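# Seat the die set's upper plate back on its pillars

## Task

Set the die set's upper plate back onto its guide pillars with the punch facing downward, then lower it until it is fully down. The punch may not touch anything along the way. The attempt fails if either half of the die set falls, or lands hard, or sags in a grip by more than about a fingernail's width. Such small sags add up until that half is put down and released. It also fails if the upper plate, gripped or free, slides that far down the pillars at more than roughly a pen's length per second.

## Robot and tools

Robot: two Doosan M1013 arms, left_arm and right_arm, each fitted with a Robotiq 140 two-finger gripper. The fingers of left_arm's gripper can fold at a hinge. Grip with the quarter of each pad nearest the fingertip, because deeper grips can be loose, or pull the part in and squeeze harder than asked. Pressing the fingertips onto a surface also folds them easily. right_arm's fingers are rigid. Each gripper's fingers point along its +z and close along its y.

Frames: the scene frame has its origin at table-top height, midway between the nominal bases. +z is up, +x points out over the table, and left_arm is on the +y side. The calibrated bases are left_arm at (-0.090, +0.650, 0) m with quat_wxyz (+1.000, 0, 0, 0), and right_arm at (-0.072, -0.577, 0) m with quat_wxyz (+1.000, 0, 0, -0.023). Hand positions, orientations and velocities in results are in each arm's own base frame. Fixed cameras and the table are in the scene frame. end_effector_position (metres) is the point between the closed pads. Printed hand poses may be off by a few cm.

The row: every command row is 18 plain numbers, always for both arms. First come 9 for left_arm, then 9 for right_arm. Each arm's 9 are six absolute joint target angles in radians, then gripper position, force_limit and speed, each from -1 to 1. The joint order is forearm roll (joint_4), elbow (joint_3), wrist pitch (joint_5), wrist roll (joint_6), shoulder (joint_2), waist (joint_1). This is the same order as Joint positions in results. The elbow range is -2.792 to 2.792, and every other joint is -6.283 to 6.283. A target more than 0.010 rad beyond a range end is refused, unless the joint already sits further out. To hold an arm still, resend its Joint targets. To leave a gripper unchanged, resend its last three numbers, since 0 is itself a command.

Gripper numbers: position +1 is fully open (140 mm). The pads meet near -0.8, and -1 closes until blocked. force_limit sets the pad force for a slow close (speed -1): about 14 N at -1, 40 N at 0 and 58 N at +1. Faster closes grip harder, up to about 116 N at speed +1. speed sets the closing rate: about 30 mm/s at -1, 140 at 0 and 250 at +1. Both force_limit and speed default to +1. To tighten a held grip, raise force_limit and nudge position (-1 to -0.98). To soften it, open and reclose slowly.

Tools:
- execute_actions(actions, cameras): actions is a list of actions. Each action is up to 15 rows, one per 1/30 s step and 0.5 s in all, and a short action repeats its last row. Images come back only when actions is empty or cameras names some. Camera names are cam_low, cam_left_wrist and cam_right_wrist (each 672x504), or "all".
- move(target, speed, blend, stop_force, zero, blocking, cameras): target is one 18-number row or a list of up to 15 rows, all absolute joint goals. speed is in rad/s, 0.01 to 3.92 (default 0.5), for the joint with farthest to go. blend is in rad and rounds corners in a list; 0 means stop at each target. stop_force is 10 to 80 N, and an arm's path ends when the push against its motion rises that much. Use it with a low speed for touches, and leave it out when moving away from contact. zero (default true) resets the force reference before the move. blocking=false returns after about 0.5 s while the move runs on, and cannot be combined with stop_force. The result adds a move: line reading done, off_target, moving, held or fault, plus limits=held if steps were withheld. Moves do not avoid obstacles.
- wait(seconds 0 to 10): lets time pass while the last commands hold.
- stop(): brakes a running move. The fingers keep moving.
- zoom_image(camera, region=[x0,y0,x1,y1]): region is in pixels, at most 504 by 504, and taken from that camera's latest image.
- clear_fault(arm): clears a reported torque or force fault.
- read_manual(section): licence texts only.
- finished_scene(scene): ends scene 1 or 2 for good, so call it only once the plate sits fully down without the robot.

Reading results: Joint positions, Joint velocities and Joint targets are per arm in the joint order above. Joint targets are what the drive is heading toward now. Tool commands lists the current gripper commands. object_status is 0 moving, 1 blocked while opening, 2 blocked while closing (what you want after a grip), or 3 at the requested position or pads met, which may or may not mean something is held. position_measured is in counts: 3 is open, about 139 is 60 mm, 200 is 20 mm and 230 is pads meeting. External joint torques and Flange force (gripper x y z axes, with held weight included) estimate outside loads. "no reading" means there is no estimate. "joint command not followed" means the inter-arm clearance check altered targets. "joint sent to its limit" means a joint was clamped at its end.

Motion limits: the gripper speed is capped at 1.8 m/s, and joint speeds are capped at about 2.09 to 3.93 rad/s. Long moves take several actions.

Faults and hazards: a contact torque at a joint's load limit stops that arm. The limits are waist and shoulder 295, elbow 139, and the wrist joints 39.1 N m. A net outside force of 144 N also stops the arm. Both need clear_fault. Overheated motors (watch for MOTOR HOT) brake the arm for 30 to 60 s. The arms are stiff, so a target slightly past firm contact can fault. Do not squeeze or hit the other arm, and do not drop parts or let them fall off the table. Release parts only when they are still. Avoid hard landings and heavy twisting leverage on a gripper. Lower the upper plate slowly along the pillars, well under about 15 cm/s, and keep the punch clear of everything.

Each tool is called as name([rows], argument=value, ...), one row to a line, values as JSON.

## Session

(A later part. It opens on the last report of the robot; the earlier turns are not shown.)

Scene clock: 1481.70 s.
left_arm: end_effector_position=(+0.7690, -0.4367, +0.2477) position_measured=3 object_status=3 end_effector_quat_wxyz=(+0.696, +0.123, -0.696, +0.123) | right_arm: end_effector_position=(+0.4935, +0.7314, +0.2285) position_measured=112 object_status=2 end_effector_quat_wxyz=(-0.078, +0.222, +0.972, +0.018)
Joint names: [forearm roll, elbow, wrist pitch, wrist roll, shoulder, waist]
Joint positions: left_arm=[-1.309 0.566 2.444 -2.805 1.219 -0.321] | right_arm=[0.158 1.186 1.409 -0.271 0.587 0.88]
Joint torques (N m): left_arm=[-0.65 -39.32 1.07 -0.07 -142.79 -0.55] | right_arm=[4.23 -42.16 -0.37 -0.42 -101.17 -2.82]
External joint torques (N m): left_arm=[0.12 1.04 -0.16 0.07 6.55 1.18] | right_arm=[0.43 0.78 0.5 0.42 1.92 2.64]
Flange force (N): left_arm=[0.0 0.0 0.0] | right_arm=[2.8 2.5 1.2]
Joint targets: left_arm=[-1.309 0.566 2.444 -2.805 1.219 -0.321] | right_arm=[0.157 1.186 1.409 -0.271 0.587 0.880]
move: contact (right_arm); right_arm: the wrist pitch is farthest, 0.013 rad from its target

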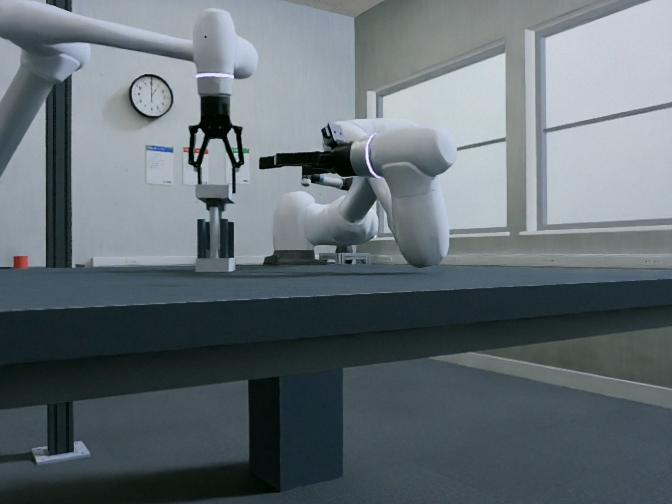

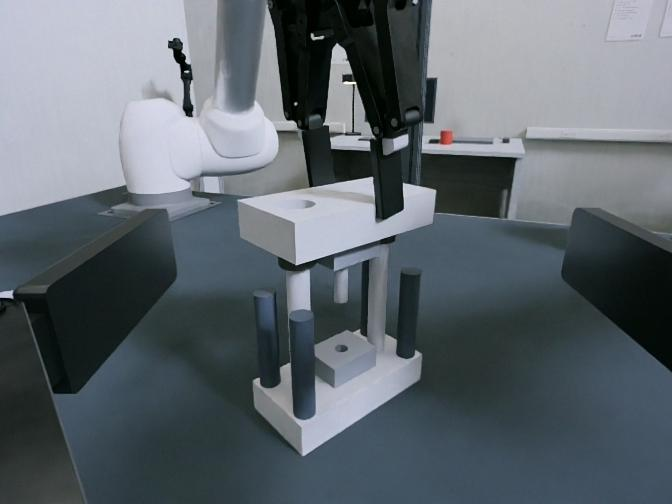

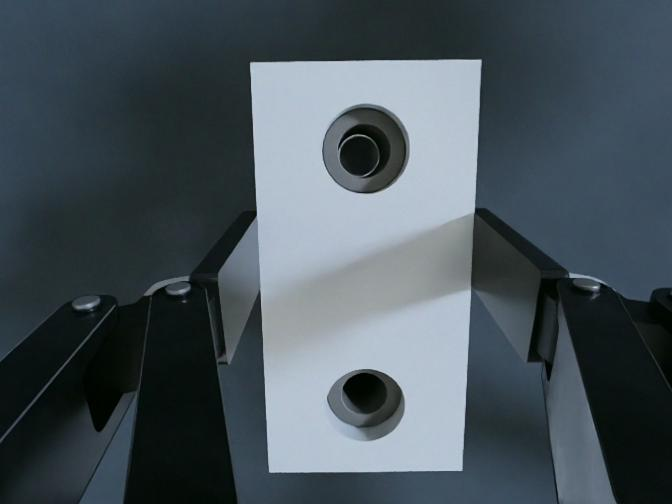

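move([
  [-1.3088,0.5662,2.4438,-2.805,1.2186,-0.3209,1,1,-1,0.1574,1.1873,1.4094,-0.2705,0.5856,0.8799,-0.98,1,-1],
], speed=0.03)

move([
  [-1.3088,0.5662,2.4438,-2.805,1.2186,-0.3209,1,1,-1,0.1578,1.2005,1.3926,-0.2732,0.5893,0.8799,-0.98,1,-1],
], speed=0.02, stop_force=12, cameras=["cam_left_wrist","cam_right_wrist"])

zoom_image(camera="cam_right_wrist", region=[310, 90, 430, 210])

zoom_image(camera="cam_left_wrist", region=[220, 140, 460, 380])

Scene clock: 1518.17 s.
left_arm: end_effector_position=(+0.7690, -0.4367, +0.2477) position_measured=3 object_status=3 end_effector_quat_wxyz=(+0.696, +0.123, -0.696, +0.123) | right_arm: end_effector_position=(+0.4930, +0.7311, +0.2287) position_measured=112 object_status=2 end_effector_quat_wxyz=(-0.078, +0.222, +0.972, +0.018)
Joint names: [forearm roll, elbow, wrist pitch, wrist roll, shoulder, waist]
Joint positions: left_arm=[-1.309 0.566 2.444 -2.805 1.219 -0.321] | right_arm=[0.157 1.187 1.409 -0.271 0.586 0.88]
Joint torques (N m): left_arm=[-0.67 -39.28 1.07 -0.05 -142.85 -0.7] | right_arm=[6.47 -41.78 3.21 0.08 -108.27 2.15]
External joint torques (N m): left_arm=[0.1 0.8 -0.16 0.05 6.02 0.86] | right_arm=[-1.82 0.44 -3.09 -0.08 9.66 -2.58]
Flange force (N): left_arm=[0.0 0.0 0.0] | right_arm=[-6.2 11.2 7.9]
Joint targets: left_arm=[-1.309 0.566 2.444 -2.805 1.219 -0.321] | right_arm=[0.157 1.187 1.409 -0.270 0.586 0.880]
move: done

Scene clock: 1518.87 s.
left_arm: end_effector_position=(+0.7690, -0.4367, +0.2477) position_measured=3 object_status=3 end_effector_quat_wxyz=(+0.696, +0.123, -0.696, +0.123) | right_arm: end_effector_position=(+0.4929, +0.7311, +0.2276) position_measured=112 object_status=2 end_effector_quat_wxyz=(-0.078, +0.222, +0.972, +0.018)
Joint names: [forearm roll, elbow, wrist pitch, wrist roll, shoulder, waist]
Joint positions: left_arm=[-1.309 0.566 2.444 -2.805 1.219 -0.321] | right_arm=[0.158 1.189 1.407 -0.271 0.586 0.88]
Joint torques (N m): left_arm=[-0.61 -39.3 1.07 -0.05 -142.87 -0.62] | right_arm=[3.72 -36.54 1.29 -0.01 -96.74 -3.43]
External joint torques (N m): left_arm=[0.05 0.83 -0.16 0.05 6.08 0.8] | right_arm=[0.95 -4.88 -1.16 0.01 -2.55 3.84]
Flange force (N): left_arm=[0.0 0.0 0.0] | right_arm=[3.6 8.9 -4.6]
Joint targets: left_arm=[-1.309 0.566 2.444 -2.805 1.219 -0.321] | right_arm=[0.158 1.189 1.407 -0.271 0.586 0.880]
move: contact (right_arm); right_arm: the wrist pitch is farthest, 0.015 rad from its target
Images, in order (width x height): cam_left_wrist 672x504, cam_right_wrist 672x504.

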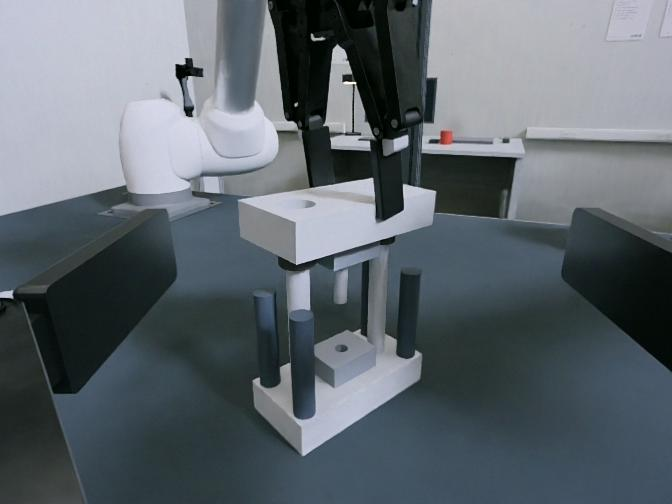

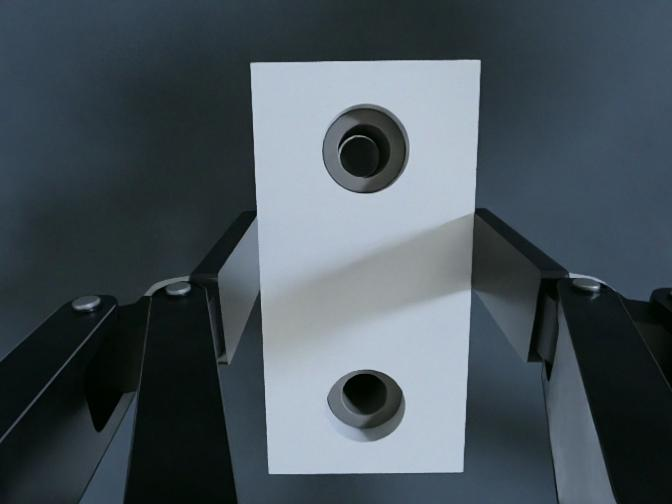

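Scaled by 4.200 from the camera's 672x504 image, which has a finer 960x720 frame.

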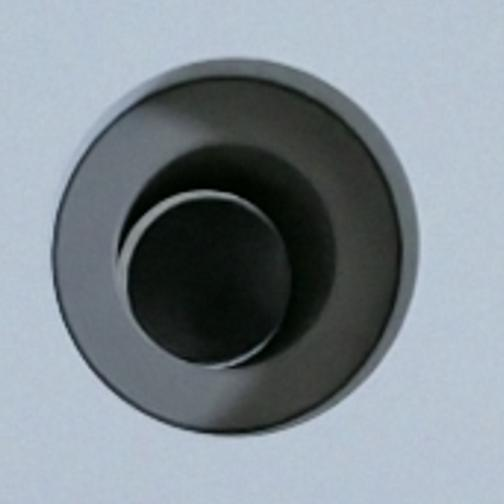

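Scaled by 2.100 from the camera's 672x504 image, which has a finer 960x720 frame.

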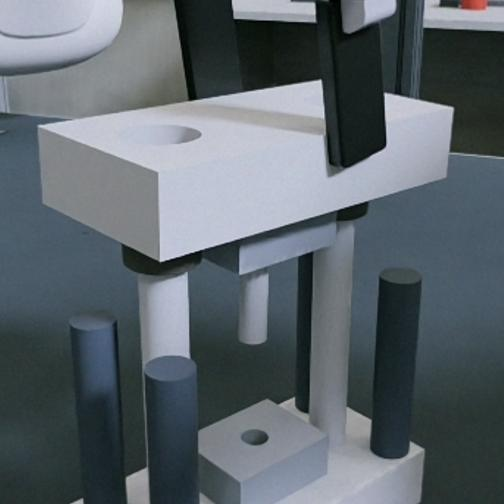

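move([
  [-1.3088,0.5662,2.4438,-2.805,1.2186,-0.3209,1,1,-1,0.1577,1.1883,1.4077,-0.2625,0.5849,0.8802,-0.98,1,-1],
], speed=0.03)

move([
  [-1.3088,0.5662,2.4438,-2.805,1.2186,-0.3209,1,1,-1,0.1582,1.2016,1.3910,-0.2652,0.5887,0.8802,-0.98,1,-1],
], speed=0.02, stop_force=14, cameras=["cam_left_wrist","cam_right_wrist"])

zoom_image(camera="cam_right_wrist", region=[310, 90, 430, 210])

zoom_image(camera="cam_left_wrist", region=[220, 140, 460, 380])

Scene clock: 1547.33 s.
left_arm: end_effector_position=(+0.7690, -0.4367, +0.2477) position_measured=3 object_status=3 end_effector_quat_wxyz=(+0.696, +0.123, -0.696, +0.123) | right_arm: end_effector_position=(+0.4928, +0.7313, +0.2287) position_measured=112 object_status=2 end_effector_quat_wxyz=(-0.078, +0.226, +0.971, +0.018)
Joint names: [forearm roll, elbow, wrist pitch, wrist roll, shoulder, waist]
Joint positions: left_arm=[-1.309 0.566 2.444 -2.805 1.219 -0.321] | right_arm=[0.158 1.188 1.408 -0.262 0.585 0.88]
Joint torques (N m): left_arm=[-0.65 -39.24 1.04 -0.04 -142.7 -0.7] | right_arm=[6.95 -46.05 2.35 0.03 -114.16 3.75]
External joint torques (N m): left_arm=[0.11 1 -0.13 0.04 6.59 1.37] | right_arm=[-2.28 4.55 -2.22 -0.03 14.6 -3.63]
Flange force (N): left_arm=[0.0 0.0 0.0] | right_arm=[-7.9 8.9 13.2]
Joint targets: left_arm=[-1.309 0.566 2.444 -2.805 1.219 -0.321] | right_arm=[0.158 1.188 1.408 -0.262 0.585 0.880]
move: done

Scene clock: 1548.03 s.
left_arm: end_effector_position=(+0.7690, -0.4367, +0.2477) position_measured=3 object_status=3 end_effector_quat_wxyz=(+0.696, +0.123, -0.696, +0.123) | right_arm: end_effector_position=(+0.4926, +0.7314, +0.2276) position_measured=112 object_status=2 end_effector_quat_wxyz=(-0.078, +0.226, +0.971, +0.018)
Joint names: [forearm roll, elbow, wrist pitch, wrist roll, shoulder, waist]
Joint positions: left_arm=[-1.309 0.566 2.444 -2.805 1.219 -0.321] | right_arm=[0.158 1.19 1.405 -0.262 0.585 0.88]
Joint torques (N m): left_arm=[-0.61 -39.25 1.07 -0.05 -142.65 -0.66] | right_arm=[4.71 -37.99 0.04 -0.3 -94.95 -2.01]
External joint torques (N m): left_arm=[0.02 0.86 -0.18 0.05 6.11 -0.03] | right_arm=[-0.06 -3.29 0.09 0.3 -3.82 1.89]
Flange force (N): left_arm=[0.0 0.0 0.0] | right_arm=[2.7 3.2 -5.3]
Joint targets: left_arm=[-1.309 0.566 2.444 -2.805 1.219 -0.321] | right_arm=[0.158 1.190 1.405 -0.262 0.585 0.880]
move: contact (right_arm); right_arm: the wrist pitch is farthest, 0.014 rad from its target
Images, in order (width x height): cam_left_wrist 672x504, cam_right_wrist 672x504.

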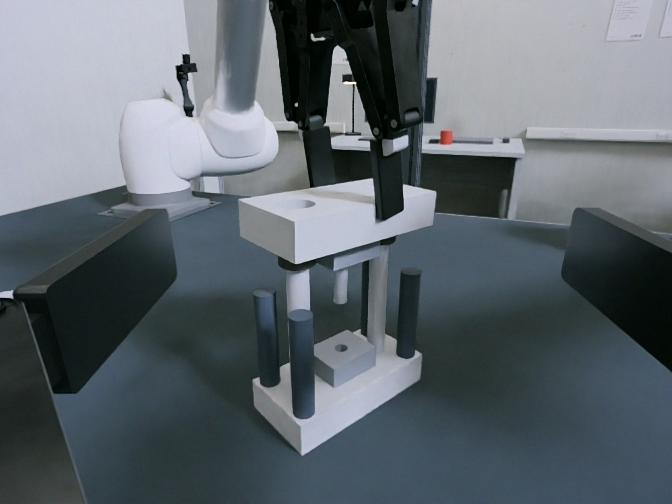

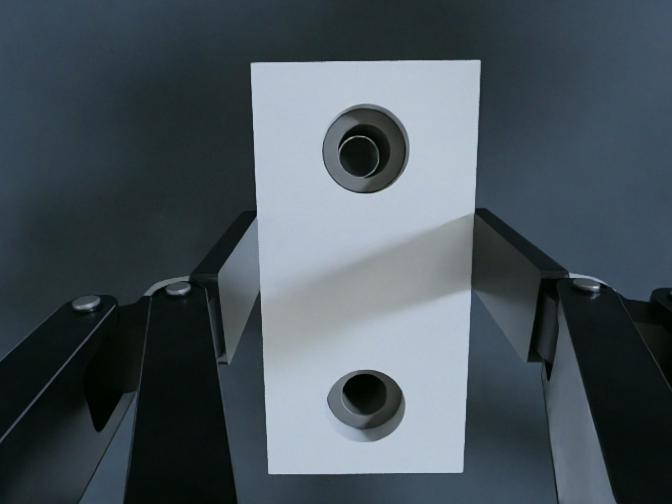

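Scaled by 4.200 from the camera's 672x504 image, which has a finer 960x720 frame.

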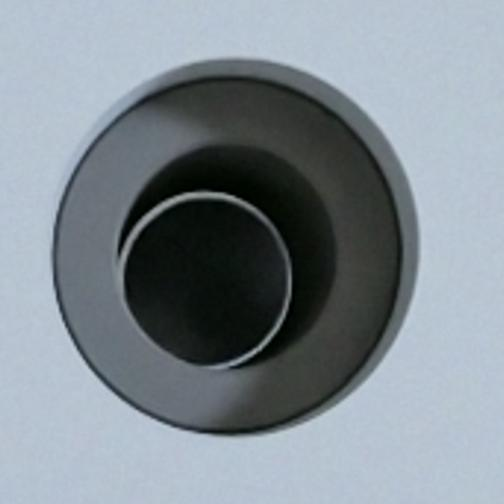

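Scaled by 2.100 from the camera's 672x504 image, which has a finer 960x720 frame.

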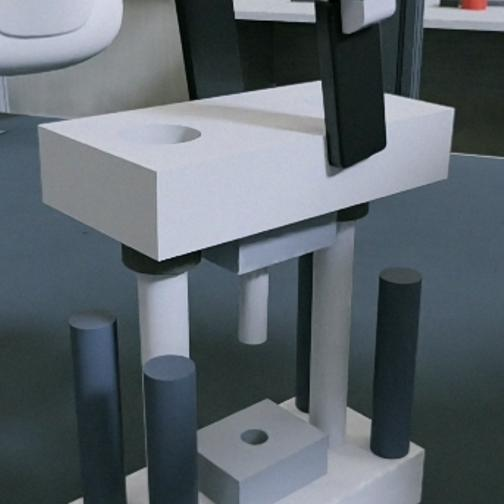

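move([
  [-1.3088,0.5662,2.4438,-2.805,1.2186,-0.3209,1,1,-1,0.1581,1.1903,1.4057,-0.2546,0.5837,0.8803,-0.98,1,-1],
], speed=0.03)

move([
  [-1.3088,0.5662,2.4438,-2.805,1.2186,-0.3209,1,1,-1,0.1585,1.2035,1.3889,-0.2573,0.5875,0.8803,-0.98,1,-1],
], speed=0.02, stop_force=16, cameras=["cam_left_wrist","cam_right_wrist"])

zoom_image(camera="cam_right_wrist", region=[310, 90, 430, 210])

zoom_image(camera="cam_left_wrist", region=[220, 140, 460, 380])

zoom_image(camera="cam_left_wrist", region=[270, 230, 350, 310])

Scene clock: 1571.10 s.
left_arm: end_effector_position=(+0.7690, -0.4367, +0.2477) position_measured=3 object_status=3 end_effector_quat_wxyz=(+0.696, +0.123, -0.696, +0.123) | right_arm: end_effector_position=(+0.4924, +0.7312, +0.2287) position_measured=112 object_status=2 end_effector_quat_wxyz=(-0.078, +0.230, +0.970, +0.018)
Joint names: [forearm roll, elbow, wrist pitch, wrist roll, shoulder, waist]
Joint positions: left_arm=[-1.309 0.566 2.444 -2.805 1.219 -0.321] | right_arm=[0.158 1.19 1.406 -0.255 0.584 0.88]
Joint torques (N m): left_arm=[-0.64 -39.38 1.05 -0.07 -142.97 -0.4] | right_arm=[7.03 -46.2 2.44 0.05 -114.41 3.89]
External joint torques (N m): left_arm=[0.07 0.93 -0.14 0.07 6.24 0.32] | right_arm=[-2.39 4.82 -2.32 -0.05 15.55 -4.37]
Flange force (N): left_arm=[0.0 0.0 0.0] | right_arm=[-8.9 9.5 13.9]
Joint targets: left_arm=[-1.309 0.566 2.444 -2.805 1.219 -0.321] | right_arm=[0.158 1.190 1.406 -0.255 0.584 0.880]
move: done

Scene clock: 1571.80 s.
left_arm: end_effector_position=(+0.7690, -0.4367, +0.2477) position_measured=3 object_status=3 end_effector_quat_wxyz=(+0.696, +0.123, -0.696, +0.123) | right_arm: end_effector_position=(+0.4923, +0.7313, +0.2275) position_measured=112 object_status=2 end_effector_quat_wxyz=(-0.078, +0.230, +0.970, +0.019)
Joint names: [forearm roll, elbow, wrist pitch, wrist roll, shoulder, waist]
Joint positions: left_arm=[-1.309 0.566 2.444 -2.805 1.219 -0.321] | right_arm=[0.158 1.192 1.403 -0.255 0.584 0.88]
Joint torques (N m): left_arm=[-0.64 -39.35 1.06 -0.06 -142.82 -0.67] | right_arm=[4.03 -37.3 -0.11 -0.37 -94.49 -3.17]
External joint torques (N m): left_arm=[0.1 1.04 -0.15 0.06 6.5 1.3] | right_arm=[0.61 -3.92 0.23 0.37 -4.08 3.19]
Flange force (N): left_arm=[0.0 0.0 0.0] | right_arm=[4.2 5.0 -6.2]
Joint targets: left_arm=[-1.309 0.566 2.444 -2.805 1.219 -0.321] | right_arm=[0.158 1.192 1.403 -0.255 0.584 0.880]
move: contact (right_arm); right_arm: the wrist pitch is farthest, 0.014 rad from its target
Images, in order (width x height): cam_left_wrist 672x504, cam_right_wrist 672x504.

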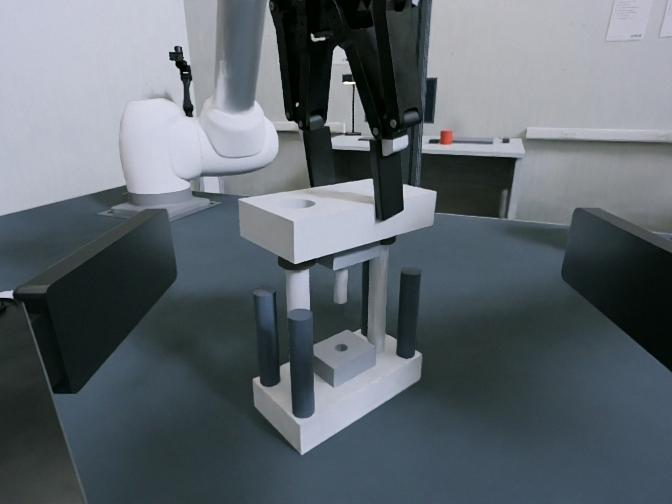

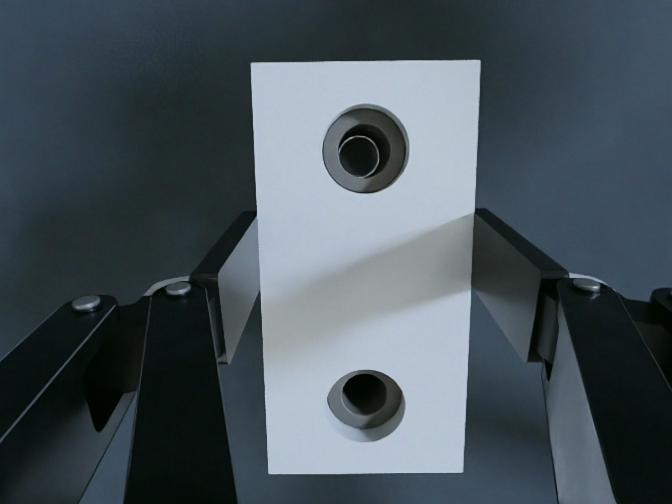

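Scaled by 4.200 from the camera's 672x504 image, which has a finer 960x720 frame.

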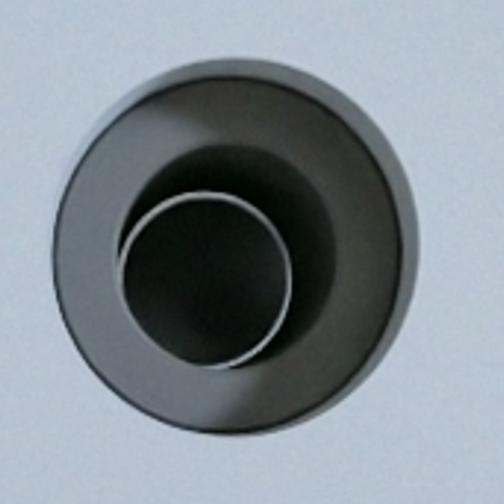

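Scaled by 2.100 from the camera's 672x504 image, which has a finer 960x720 frame.

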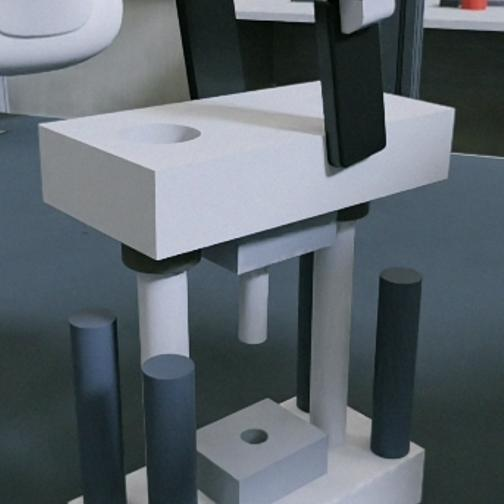

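Scaled by 6.300 from the camera's 672x504 image, which has a finer 960x720 frame.

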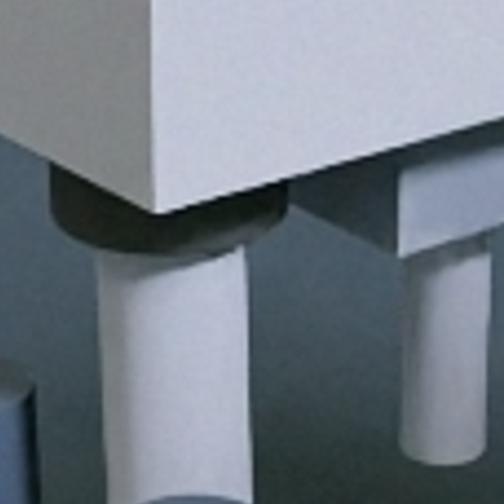

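move([
  [-1.3088,0.5662,2.4438,-2.805,1.2186,-0.3209,1,1,-1,0.1581,1.1903,1.4057,-0.2546,0.5837,0.8803,-0.98,1,-1],
  [-1.3088,0.5662,2.4438,-2.805,1.2186,-0.3209,1,1,-1,0.1559,1.0421,1.5734,-0.2280,0.5622,0.8803,-0.98,1,-1],
  [-1.3088,0.5662,2.4438,-2.805,1.2186,-0.3209,1,1,-1,-0.1589,1.0760,1.5040,-3.2665,0.5410,0.9720,-0.98,1,-1],
], speed=[0.03,0.15,0.7], cameras=["all"])

zoom_image(camera="cam_left_wrist", region=[220, 40, 460, 280])

Scene clock: 1641.03 s.
left_arm: end_effector_position=(+0.7690, -0.4367, +0.2477) position_measured=3 object_status=3 end_effector_quat_wxyz=(+0.696, +0.123, -0.696, +0.123) | right_arm: end_effector_position=(+0.5135, +0.7207, +0.3299) position_measured=112 object_status=2 end_effector_quat_wxyz=(+0.018, +0.970, -0.230, +0.078)
Joint names: [forearm roll, elbow, wrist pitch, wrist roll, shoulder, waist]
Joint positions: left_arm=[-1.309 0.566 2.444 -2.805 1.219 -0.321] | right_arm=[-0.159 1.076 1.504 -3.266 0.541 0.972]
Joint torques (N m): left_arm=[-0.62 -39.35 1.04 -0.06 -142.74 -0.91] | right_arm=[2.63 -51.01 -0.13 -0.29 -112.71 -0.33]
External joint torques (N m): left_arm=[0.07 1.01 -0.13 0.06 6.32 1.28] | right_arm=[1.16 8.81 0.06 0.29 16.7 0.5]
Flange force (N): left_arm=[0.0 0.0 0.0] | right_arm=[-2.9 -5.4 15.7]
Joint targets: left_arm=[-1.309 0.566 2.444 -2.805 1.219 -0.321] | right_arm=[-0.159 1.076 1.504 -3.267 0.541 0.972]
move: done

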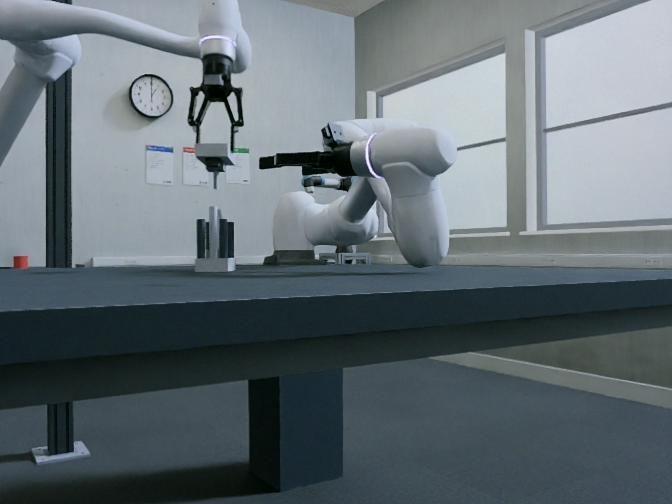

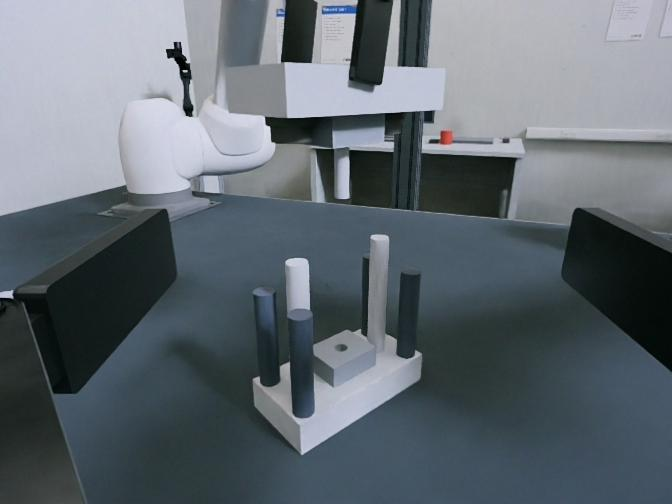

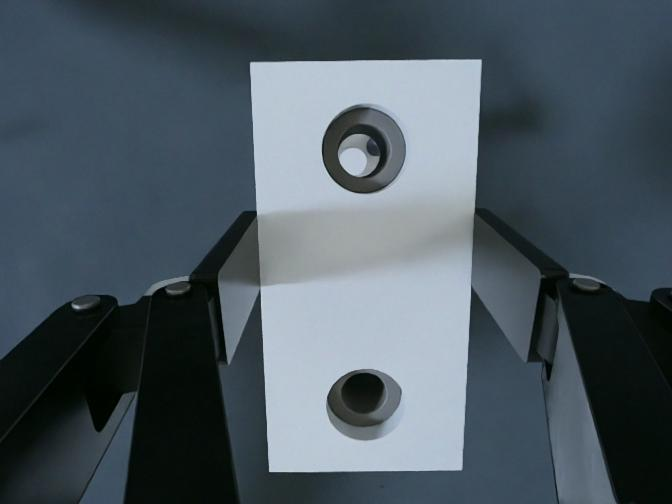

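Scaled by 2.100 from the camera's 672x504 image, which has a finer 960x720 frame.

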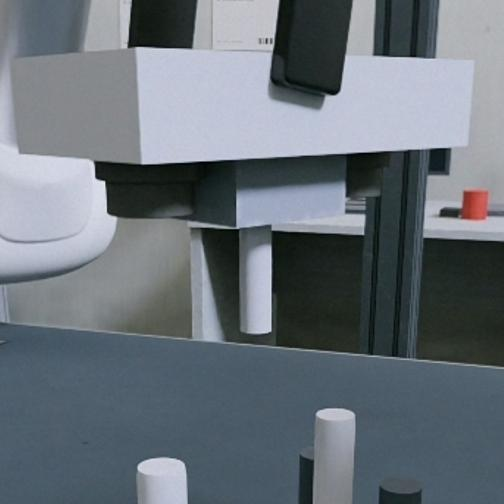

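move([
  [-1.3088,0.5662,2.4438,-2.805,1.2186,-0.3209,1,1,-1,-0.1621,1.2012,1.3630,-3.2435,0.5586,0.9720,-0.98,1,-1],
], speed=0.15, cameras=["all"])

zoom_image(camera="cam_right_wrist", region=[310, 90, 430, 210])

zoom_image(camera="cam_left_wrist", region=[270, 230, 350, 310])

zoom_image(camera="cam_left_wrist", region=[340, 200, 420, 280])

zoom_image(camera="cam_right_wrist", region=[310, 350, 430, 470])

Scene clock: 1659.60 s.
left_arm: end_effector_position=(+0.7690, -0.4367, +0.2477) position_measured=3 object_status=3 end_effector_quat_wxyz=(+0.696, +0.123, -0.696, +0.123) | right_arm: end_effector_position=(+0.5135, +0.7206, +0.2447) position_measured=112 object_status=2 end_effector_quat_wxyz=(+0.019, +0.970, -0.230, +0.078)
Joint names: [forearm roll, elbow, wrist pitch, wrist roll, shoulder, waist]
Joint positions: left_arm=[-1.309 0.566 2.444 -2.805 1.219 -0.321] | right_arm=[-0.162 1.201 1.363 -3.244 0.559 0.972]
Joint torques (N m): left_arm=[-0.62 -39.3 1.07 -0.05 -142.97 -0.53] | right_arm=[2.51 -50.04 -0.13 -0.25 -113.43 -1.31]
External joint torques (N m): left_arm=[0.06 1.11 -0.17 0.05 7.02 0.66] | right_arm=[1.22 8.68 0.08 0.25 16.73 1.68]
Flange force (N): left_arm=[0.0 0.0 0.0] | right_arm=[-4.3 -5.2 16.1]
Joint targets: left_arm=[-1.309 0.566 2.444 -2.805 1.219 -0.321] | right_arm=[-0.162 1.201 1.363 -3.243 0.559 0.972]
move: done

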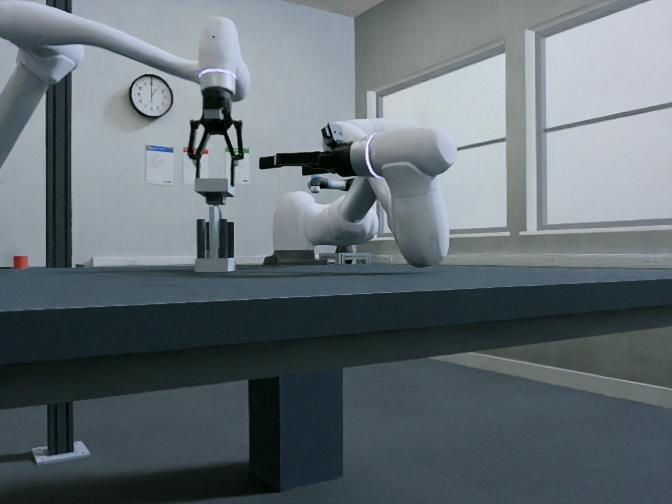

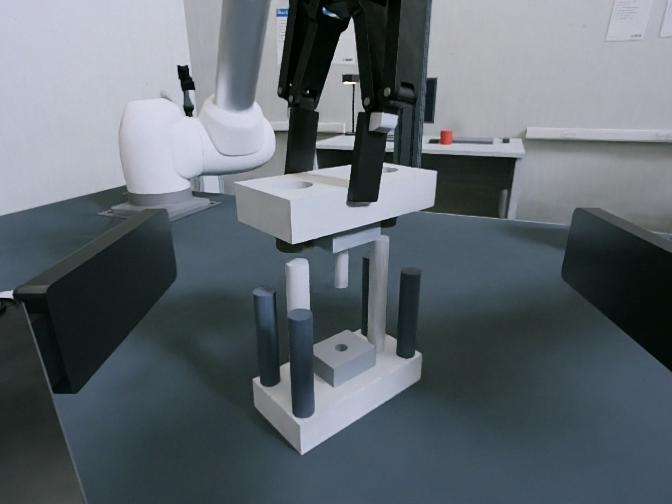

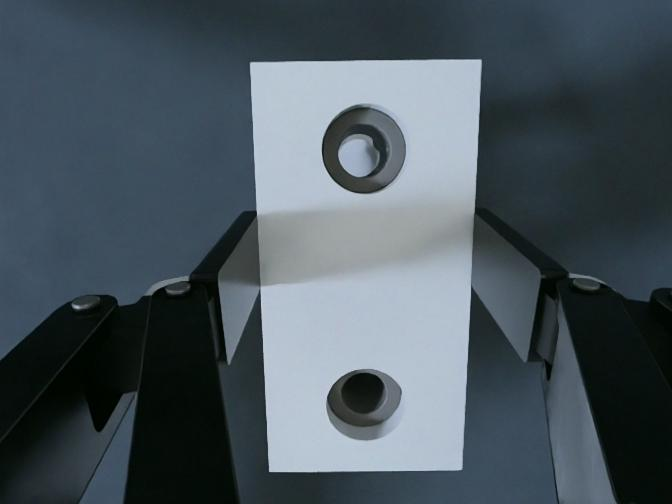

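Scaled by 4.200 from the camera's 672x504 image, which has a finer 960x720 frame.

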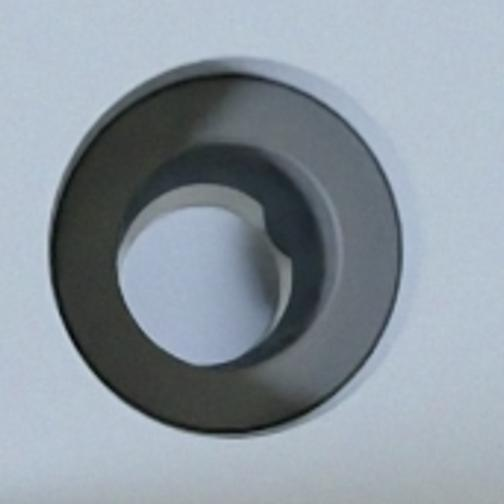

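Scaled by 6.300 from the camera's 672x504 image, which has a finer 960x720 frame.

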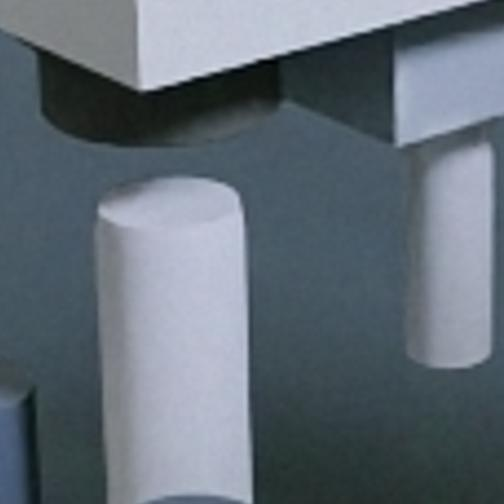

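Scaled by 6.300 from the camera's 672x504 image, which has a finer 960x720 frame.

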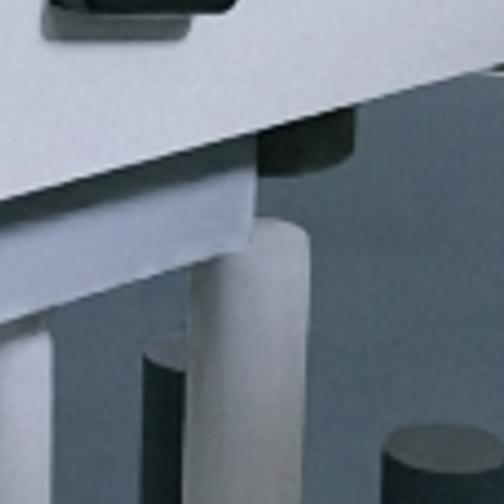

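Scaled by 4.200 from the camera's 672x504 image, which has a finer 960x720 frame.

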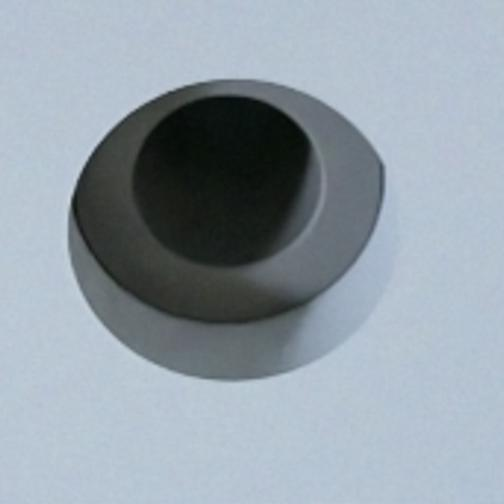

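move([
  [-1.3088,0.5662,2.4438,-2.805,1.2186,-0.3209,1,1,-1,-0.1625,1.2090,1.3524,-3.2411,0.5616,0.9726,-0.98,1,-1],
], speed=0.05)

move([
  [-1.3088,0.5662,2.4438,-2.805,1.2186,-0.3209,1,1,-1,-0.1636,1.2314,1.3237,-3.2362,0.5682,0.9726,-0.98,1,-1],
], speed=0.02, stop_force=12, cameras=["cam_left_wrist","cam_right_wrist"])

zoom_image(camera="cam_right_wrist", region=[310, 90, 430, 210])

zoom_image(camera="cam_left_wrist", region=[220, 140, 460, 380])

zoom_image(camera="cam_left_wrist", region=[270, 230, 350, 310])

Scene clock: 1690.83 s.
left_arm: end_effector_position=(+0.7690, -0.4367, +0.2477) position_measured=3 object_status=3 end_effector_quat_wxyz=(+0.696, +0.123, -0.696, +0.123) | right_arm: end_effector_position=(+0.5133, +0.7212, +0.2380) position_measured=112 object_status=2 end_effector_quat_wxyz=(+0.018, +0.970, -0.230, +0.078)
Joint names: [forearm roll, elbow, wrist pitch, wrist roll, shoulder, waist]
Joint positions: left_arm=[-1.309 0.566 2.444 -2.805 1.219 -0.321] | right_arm=[-0.163 1.209 1.352 -3.241 0.562 0.973]
Joint torques (N m): left_arm=[-0.64 -39.4 1.06 -0.05 -142.72 -0.74] | right_arm=[2.52 -49.57 -0.1 -0.28 -113.15 -0.9]
External joint torques (N m): left_arm=[0.06 1.28 -0.17 0.05 7.01 0.24] | right_arm=[1.19 8.24 0.05 0.28 16.17 0.85]
Flange force (N): left_arm=[0.0 0.0 0.0] | right_arm=[-3.3 -5.2 15.7]
Joint targets: left_arm=[-1.309 0.566 2.444 -2.805 1.219 -0.321] | right_arm=[-0.162 1.209 1.352 -3.241 0.562 0.973]
move: done

Scene clock: 1692.07 s.
left_arm: end_effector_position=(+0.7690, -0.4367, +0.2477) position_measured=3 object_status=3 end_effector_quat_wxyz=(+0.696, +0.123, -0.696, +0.123) | right_arm: end_effector_position=(+0.5135, +0.7214, +0.2299) position_measured=112 object_status=2 end_effector_quat_wxyz=(+0.018, +0.970, -0.230, +0.078)
Joint names: [forearm roll, elbow, wrist pitch, wrist roll, shoulder, waist]
Joint positions: left_arm=[-1.309 0.566 2.444 -2.805 1.219 -0.321] | right_arm=[-0.163 1.219 1.339 -3.239 0.565 0.973]
Joint torques (N m): left_arm=[-0.64 -39.25 1.05 -0.07 -142.6 -0.62] | right_arm=[3.7 -38.8 -0.48 -0.27 -95.11 -1.94]
External joint torques (N m): left_arm=[0.04 1.17 -0.17 0.07 6.99 -0.04] | right_arm=[-0.01 -2.41 0.43 0.27 -2.11 1.68]
Flange force (N): left_arm=[0.0 0.0 0.0] | right_arm=[-1.2 -3.6 -4.6]
Joint targets: left_arm=[-1.309 0.566 2.444 -2.805 1.219 -0.321] | right_arm=[-0.163 1.219 1.339 -3.239 0.565 0.973]
move: contact (right_arm); right_arm: the wrist pitch is farthest, 0.015 rad from its target
Images, in order (width x height): cam_left_wrist 672x504, cam_right_wrist 672x504.

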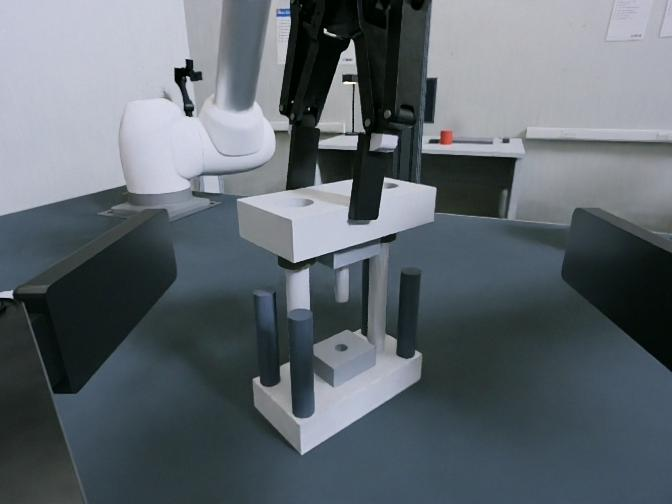

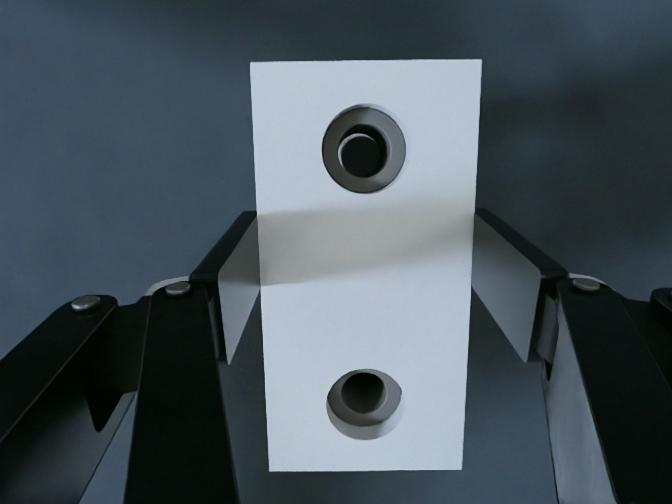

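Scaled by 4.200 from the camera's 672x504 image, which has a finer 960x720 frame.

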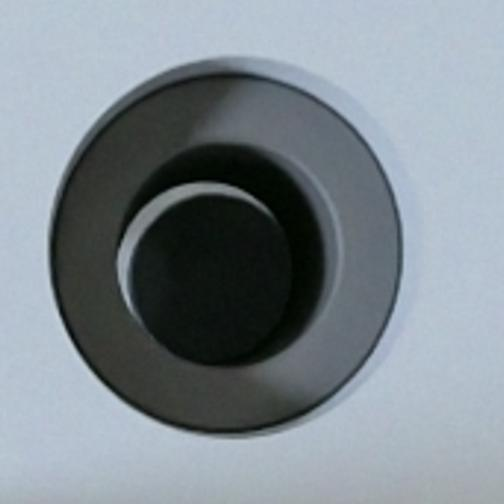

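Scaled by 2.100 from the camera's 672x504 image, which has a finer 960x720 frame.

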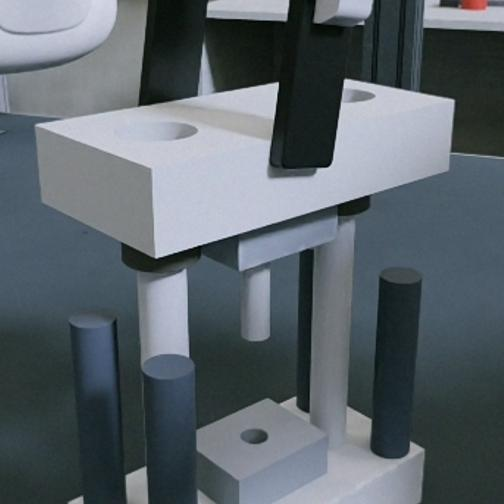

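Scaled by 6.300 from the camera's 672x504 image, which has a finer 960x720 frame.

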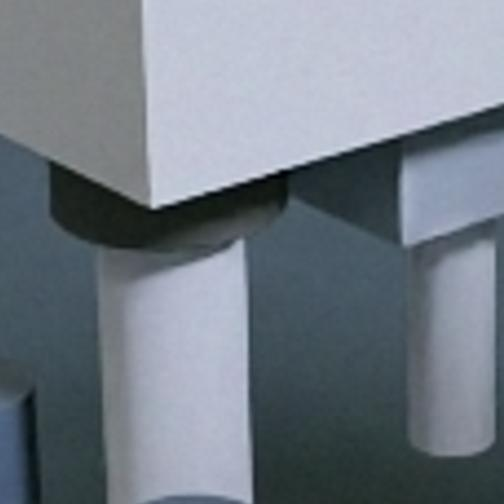

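move([
  [-1.3088,0.5662,2.4438,-2.805,1.2186,-0.3209,1,1,-1,-0.1629,1.2191,1.3418,-3.2389,0.5623,0.9731,-0.98,1,-1],
], speed=0.05)

move([
  [-1.3088,0.5662,2.4438,-2.805,1.2186,-0.3209,1,1,-1,-0.1637,1.2351,1.3213,-3.2354,0.5671,0.9731,-0.98,1,-1],
], speed=0.02, stop_force=12, cameras=["cam_left_wrist","cam_right_wrist"])

zoom_image(camera="cam_right_wrist", region=[310, 90, 430, 210])

zoom_image(camera="cam_left_wrist", region=[220, 140, 460, 380])

Scene clock: 1710.93 s.
left_arm: end_effector_position=(+0.7690, -0.4367, +0.2477) position_measured=3 object_status=3 end_effector_quat_wxyz=(+0.696, +0.123, -0.696, +0.123) | right_arm: end_effector_position=(+0.5124, +0.7207, +0.2318) position_measured=112 object_status=2 end_effector_quat_wxyz=(+0.018, +0.970, -0.230, +0.078)
Joint names: [forearm roll, elbow, wrist pitch, wrist roll, shoulder, waist]
Joint positions: left_arm=[-1.309 0.566 2.444 -2.805 1.219 -0.321] | right_arm=[-0.163 1.219 1.342 -3.239 0.562 0.973]
Joint torques (N m): left_arm=[-0.62 -39.34 1.02 -0.08 -142.86 -0.66] | right_arm=[2.53 -49.86 -0.13 -0.21 -113.04 -0.39]
External joint torques (N m): left_arm=[0.02 1.23 -0.14 0.08 7.22 -0.4] | right_arm=[1.15 8.65 0.08 0.21 16.07 -0.15]
Flange force (N): left_arm=[0.0 0.0 0.0] | right_arm=[-2.3 -3.8 16.3]
Joint targets: left_arm=[-1.309 0.566 2.444 -2.805 1.219 -0.321] | right_arm=[-0.163 1.219 1.342 -3.239 0.562 0.973]
move: done

Scene clock: 1712.53 s.
left_arm: end_effector_position=(+0.7690, -0.4367, +0.2477) position_measured=3 object_status=3 end_effector_quat_wxyz=(+0.696, +0.123, -0.696, +0.123) | right_arm: end_effector_position=(+0.5125, +0.7208, +0.2191) position_measured=112 object_status=2 end_effector_quat_wxyz=(+0.018, +0.970, -0.230, +0.078)
Joint names: [forearm roll, elbow, wrist pitch, wrist roll, shoulder, waist]
Joint positions: left_arm=[-1.309 0.566 2.444 -2.805 1.219 -0.321] | right_arm=[-0.164 1.235 1.321 -3.235 0.567 0.973]
Joint torques (N m): left_arm=[-0.66 -39.4 1.06 -0.07 -142.7 -0.53] | right_arm=[3.6 -43.72 -1.38 -0.62 -102.55 0.2]
External joint torques (N m): left_arm=[0.11 0.88 -0.14 0.07 5.77 0.92] | right_arm=[0.07 3.09 1.33 0.62 6.47 0.1]
Flange force (N): left_arm=[0.0 0.0 0.0] | right_arm=[-1.4 -3.8 4.2]
Joint targets: left_arm=[-1.309 0.566 2.444 -2.805 1.219 -0.321] | right_arm=[-0.164 1.235 1.321 -3.235 0.567 0.973]
move: contact (right_arm)
Images, in order (width x height): cam_left_wrist 672x504, cam_right_wrist 672x504.

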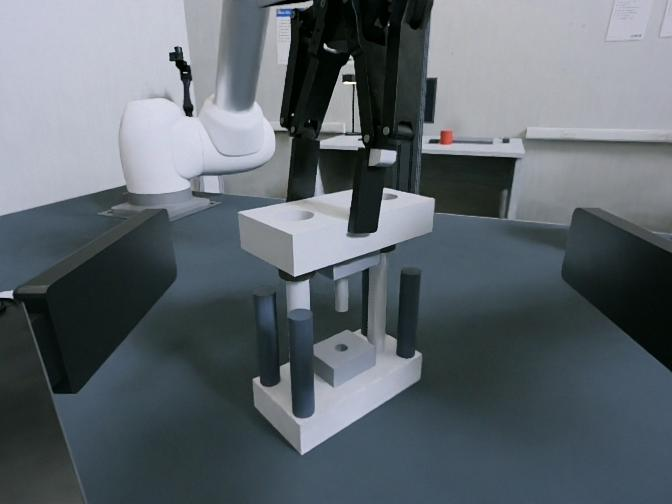

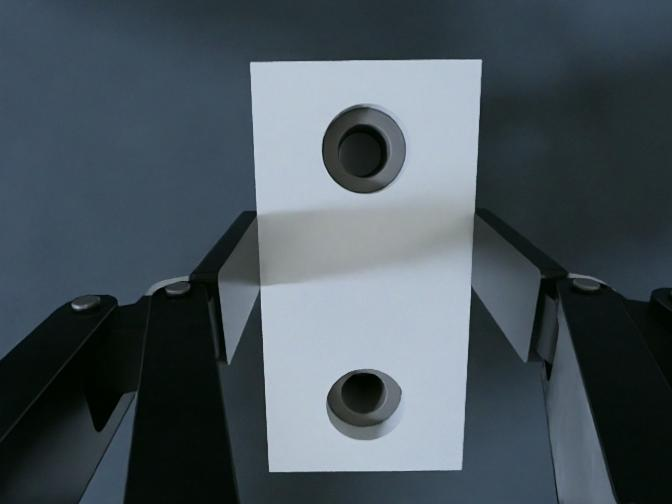

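Scaled by 4.200 from the camera's 672x504 image, which has a finer 960x720 frame.

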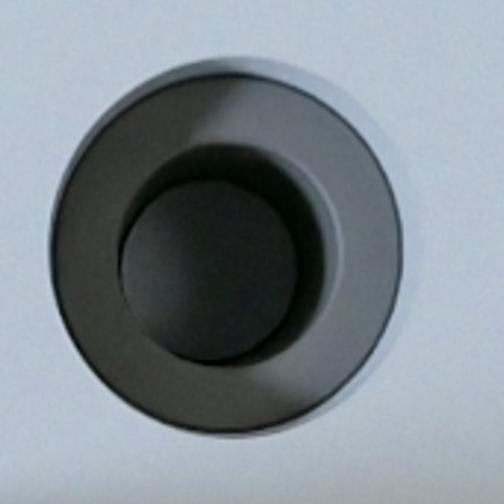

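Scaled by 2.100 from the camera's 672x504 image, which has a finer 960x720 frame.

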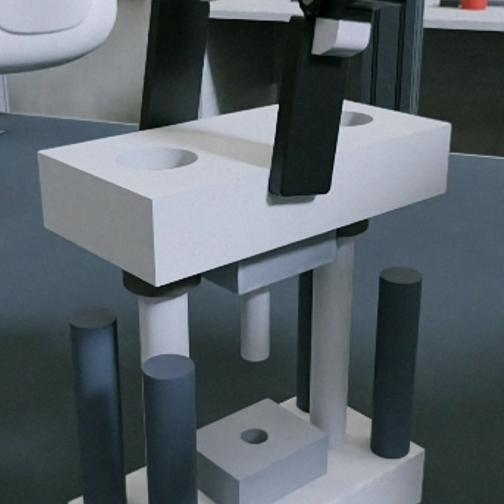

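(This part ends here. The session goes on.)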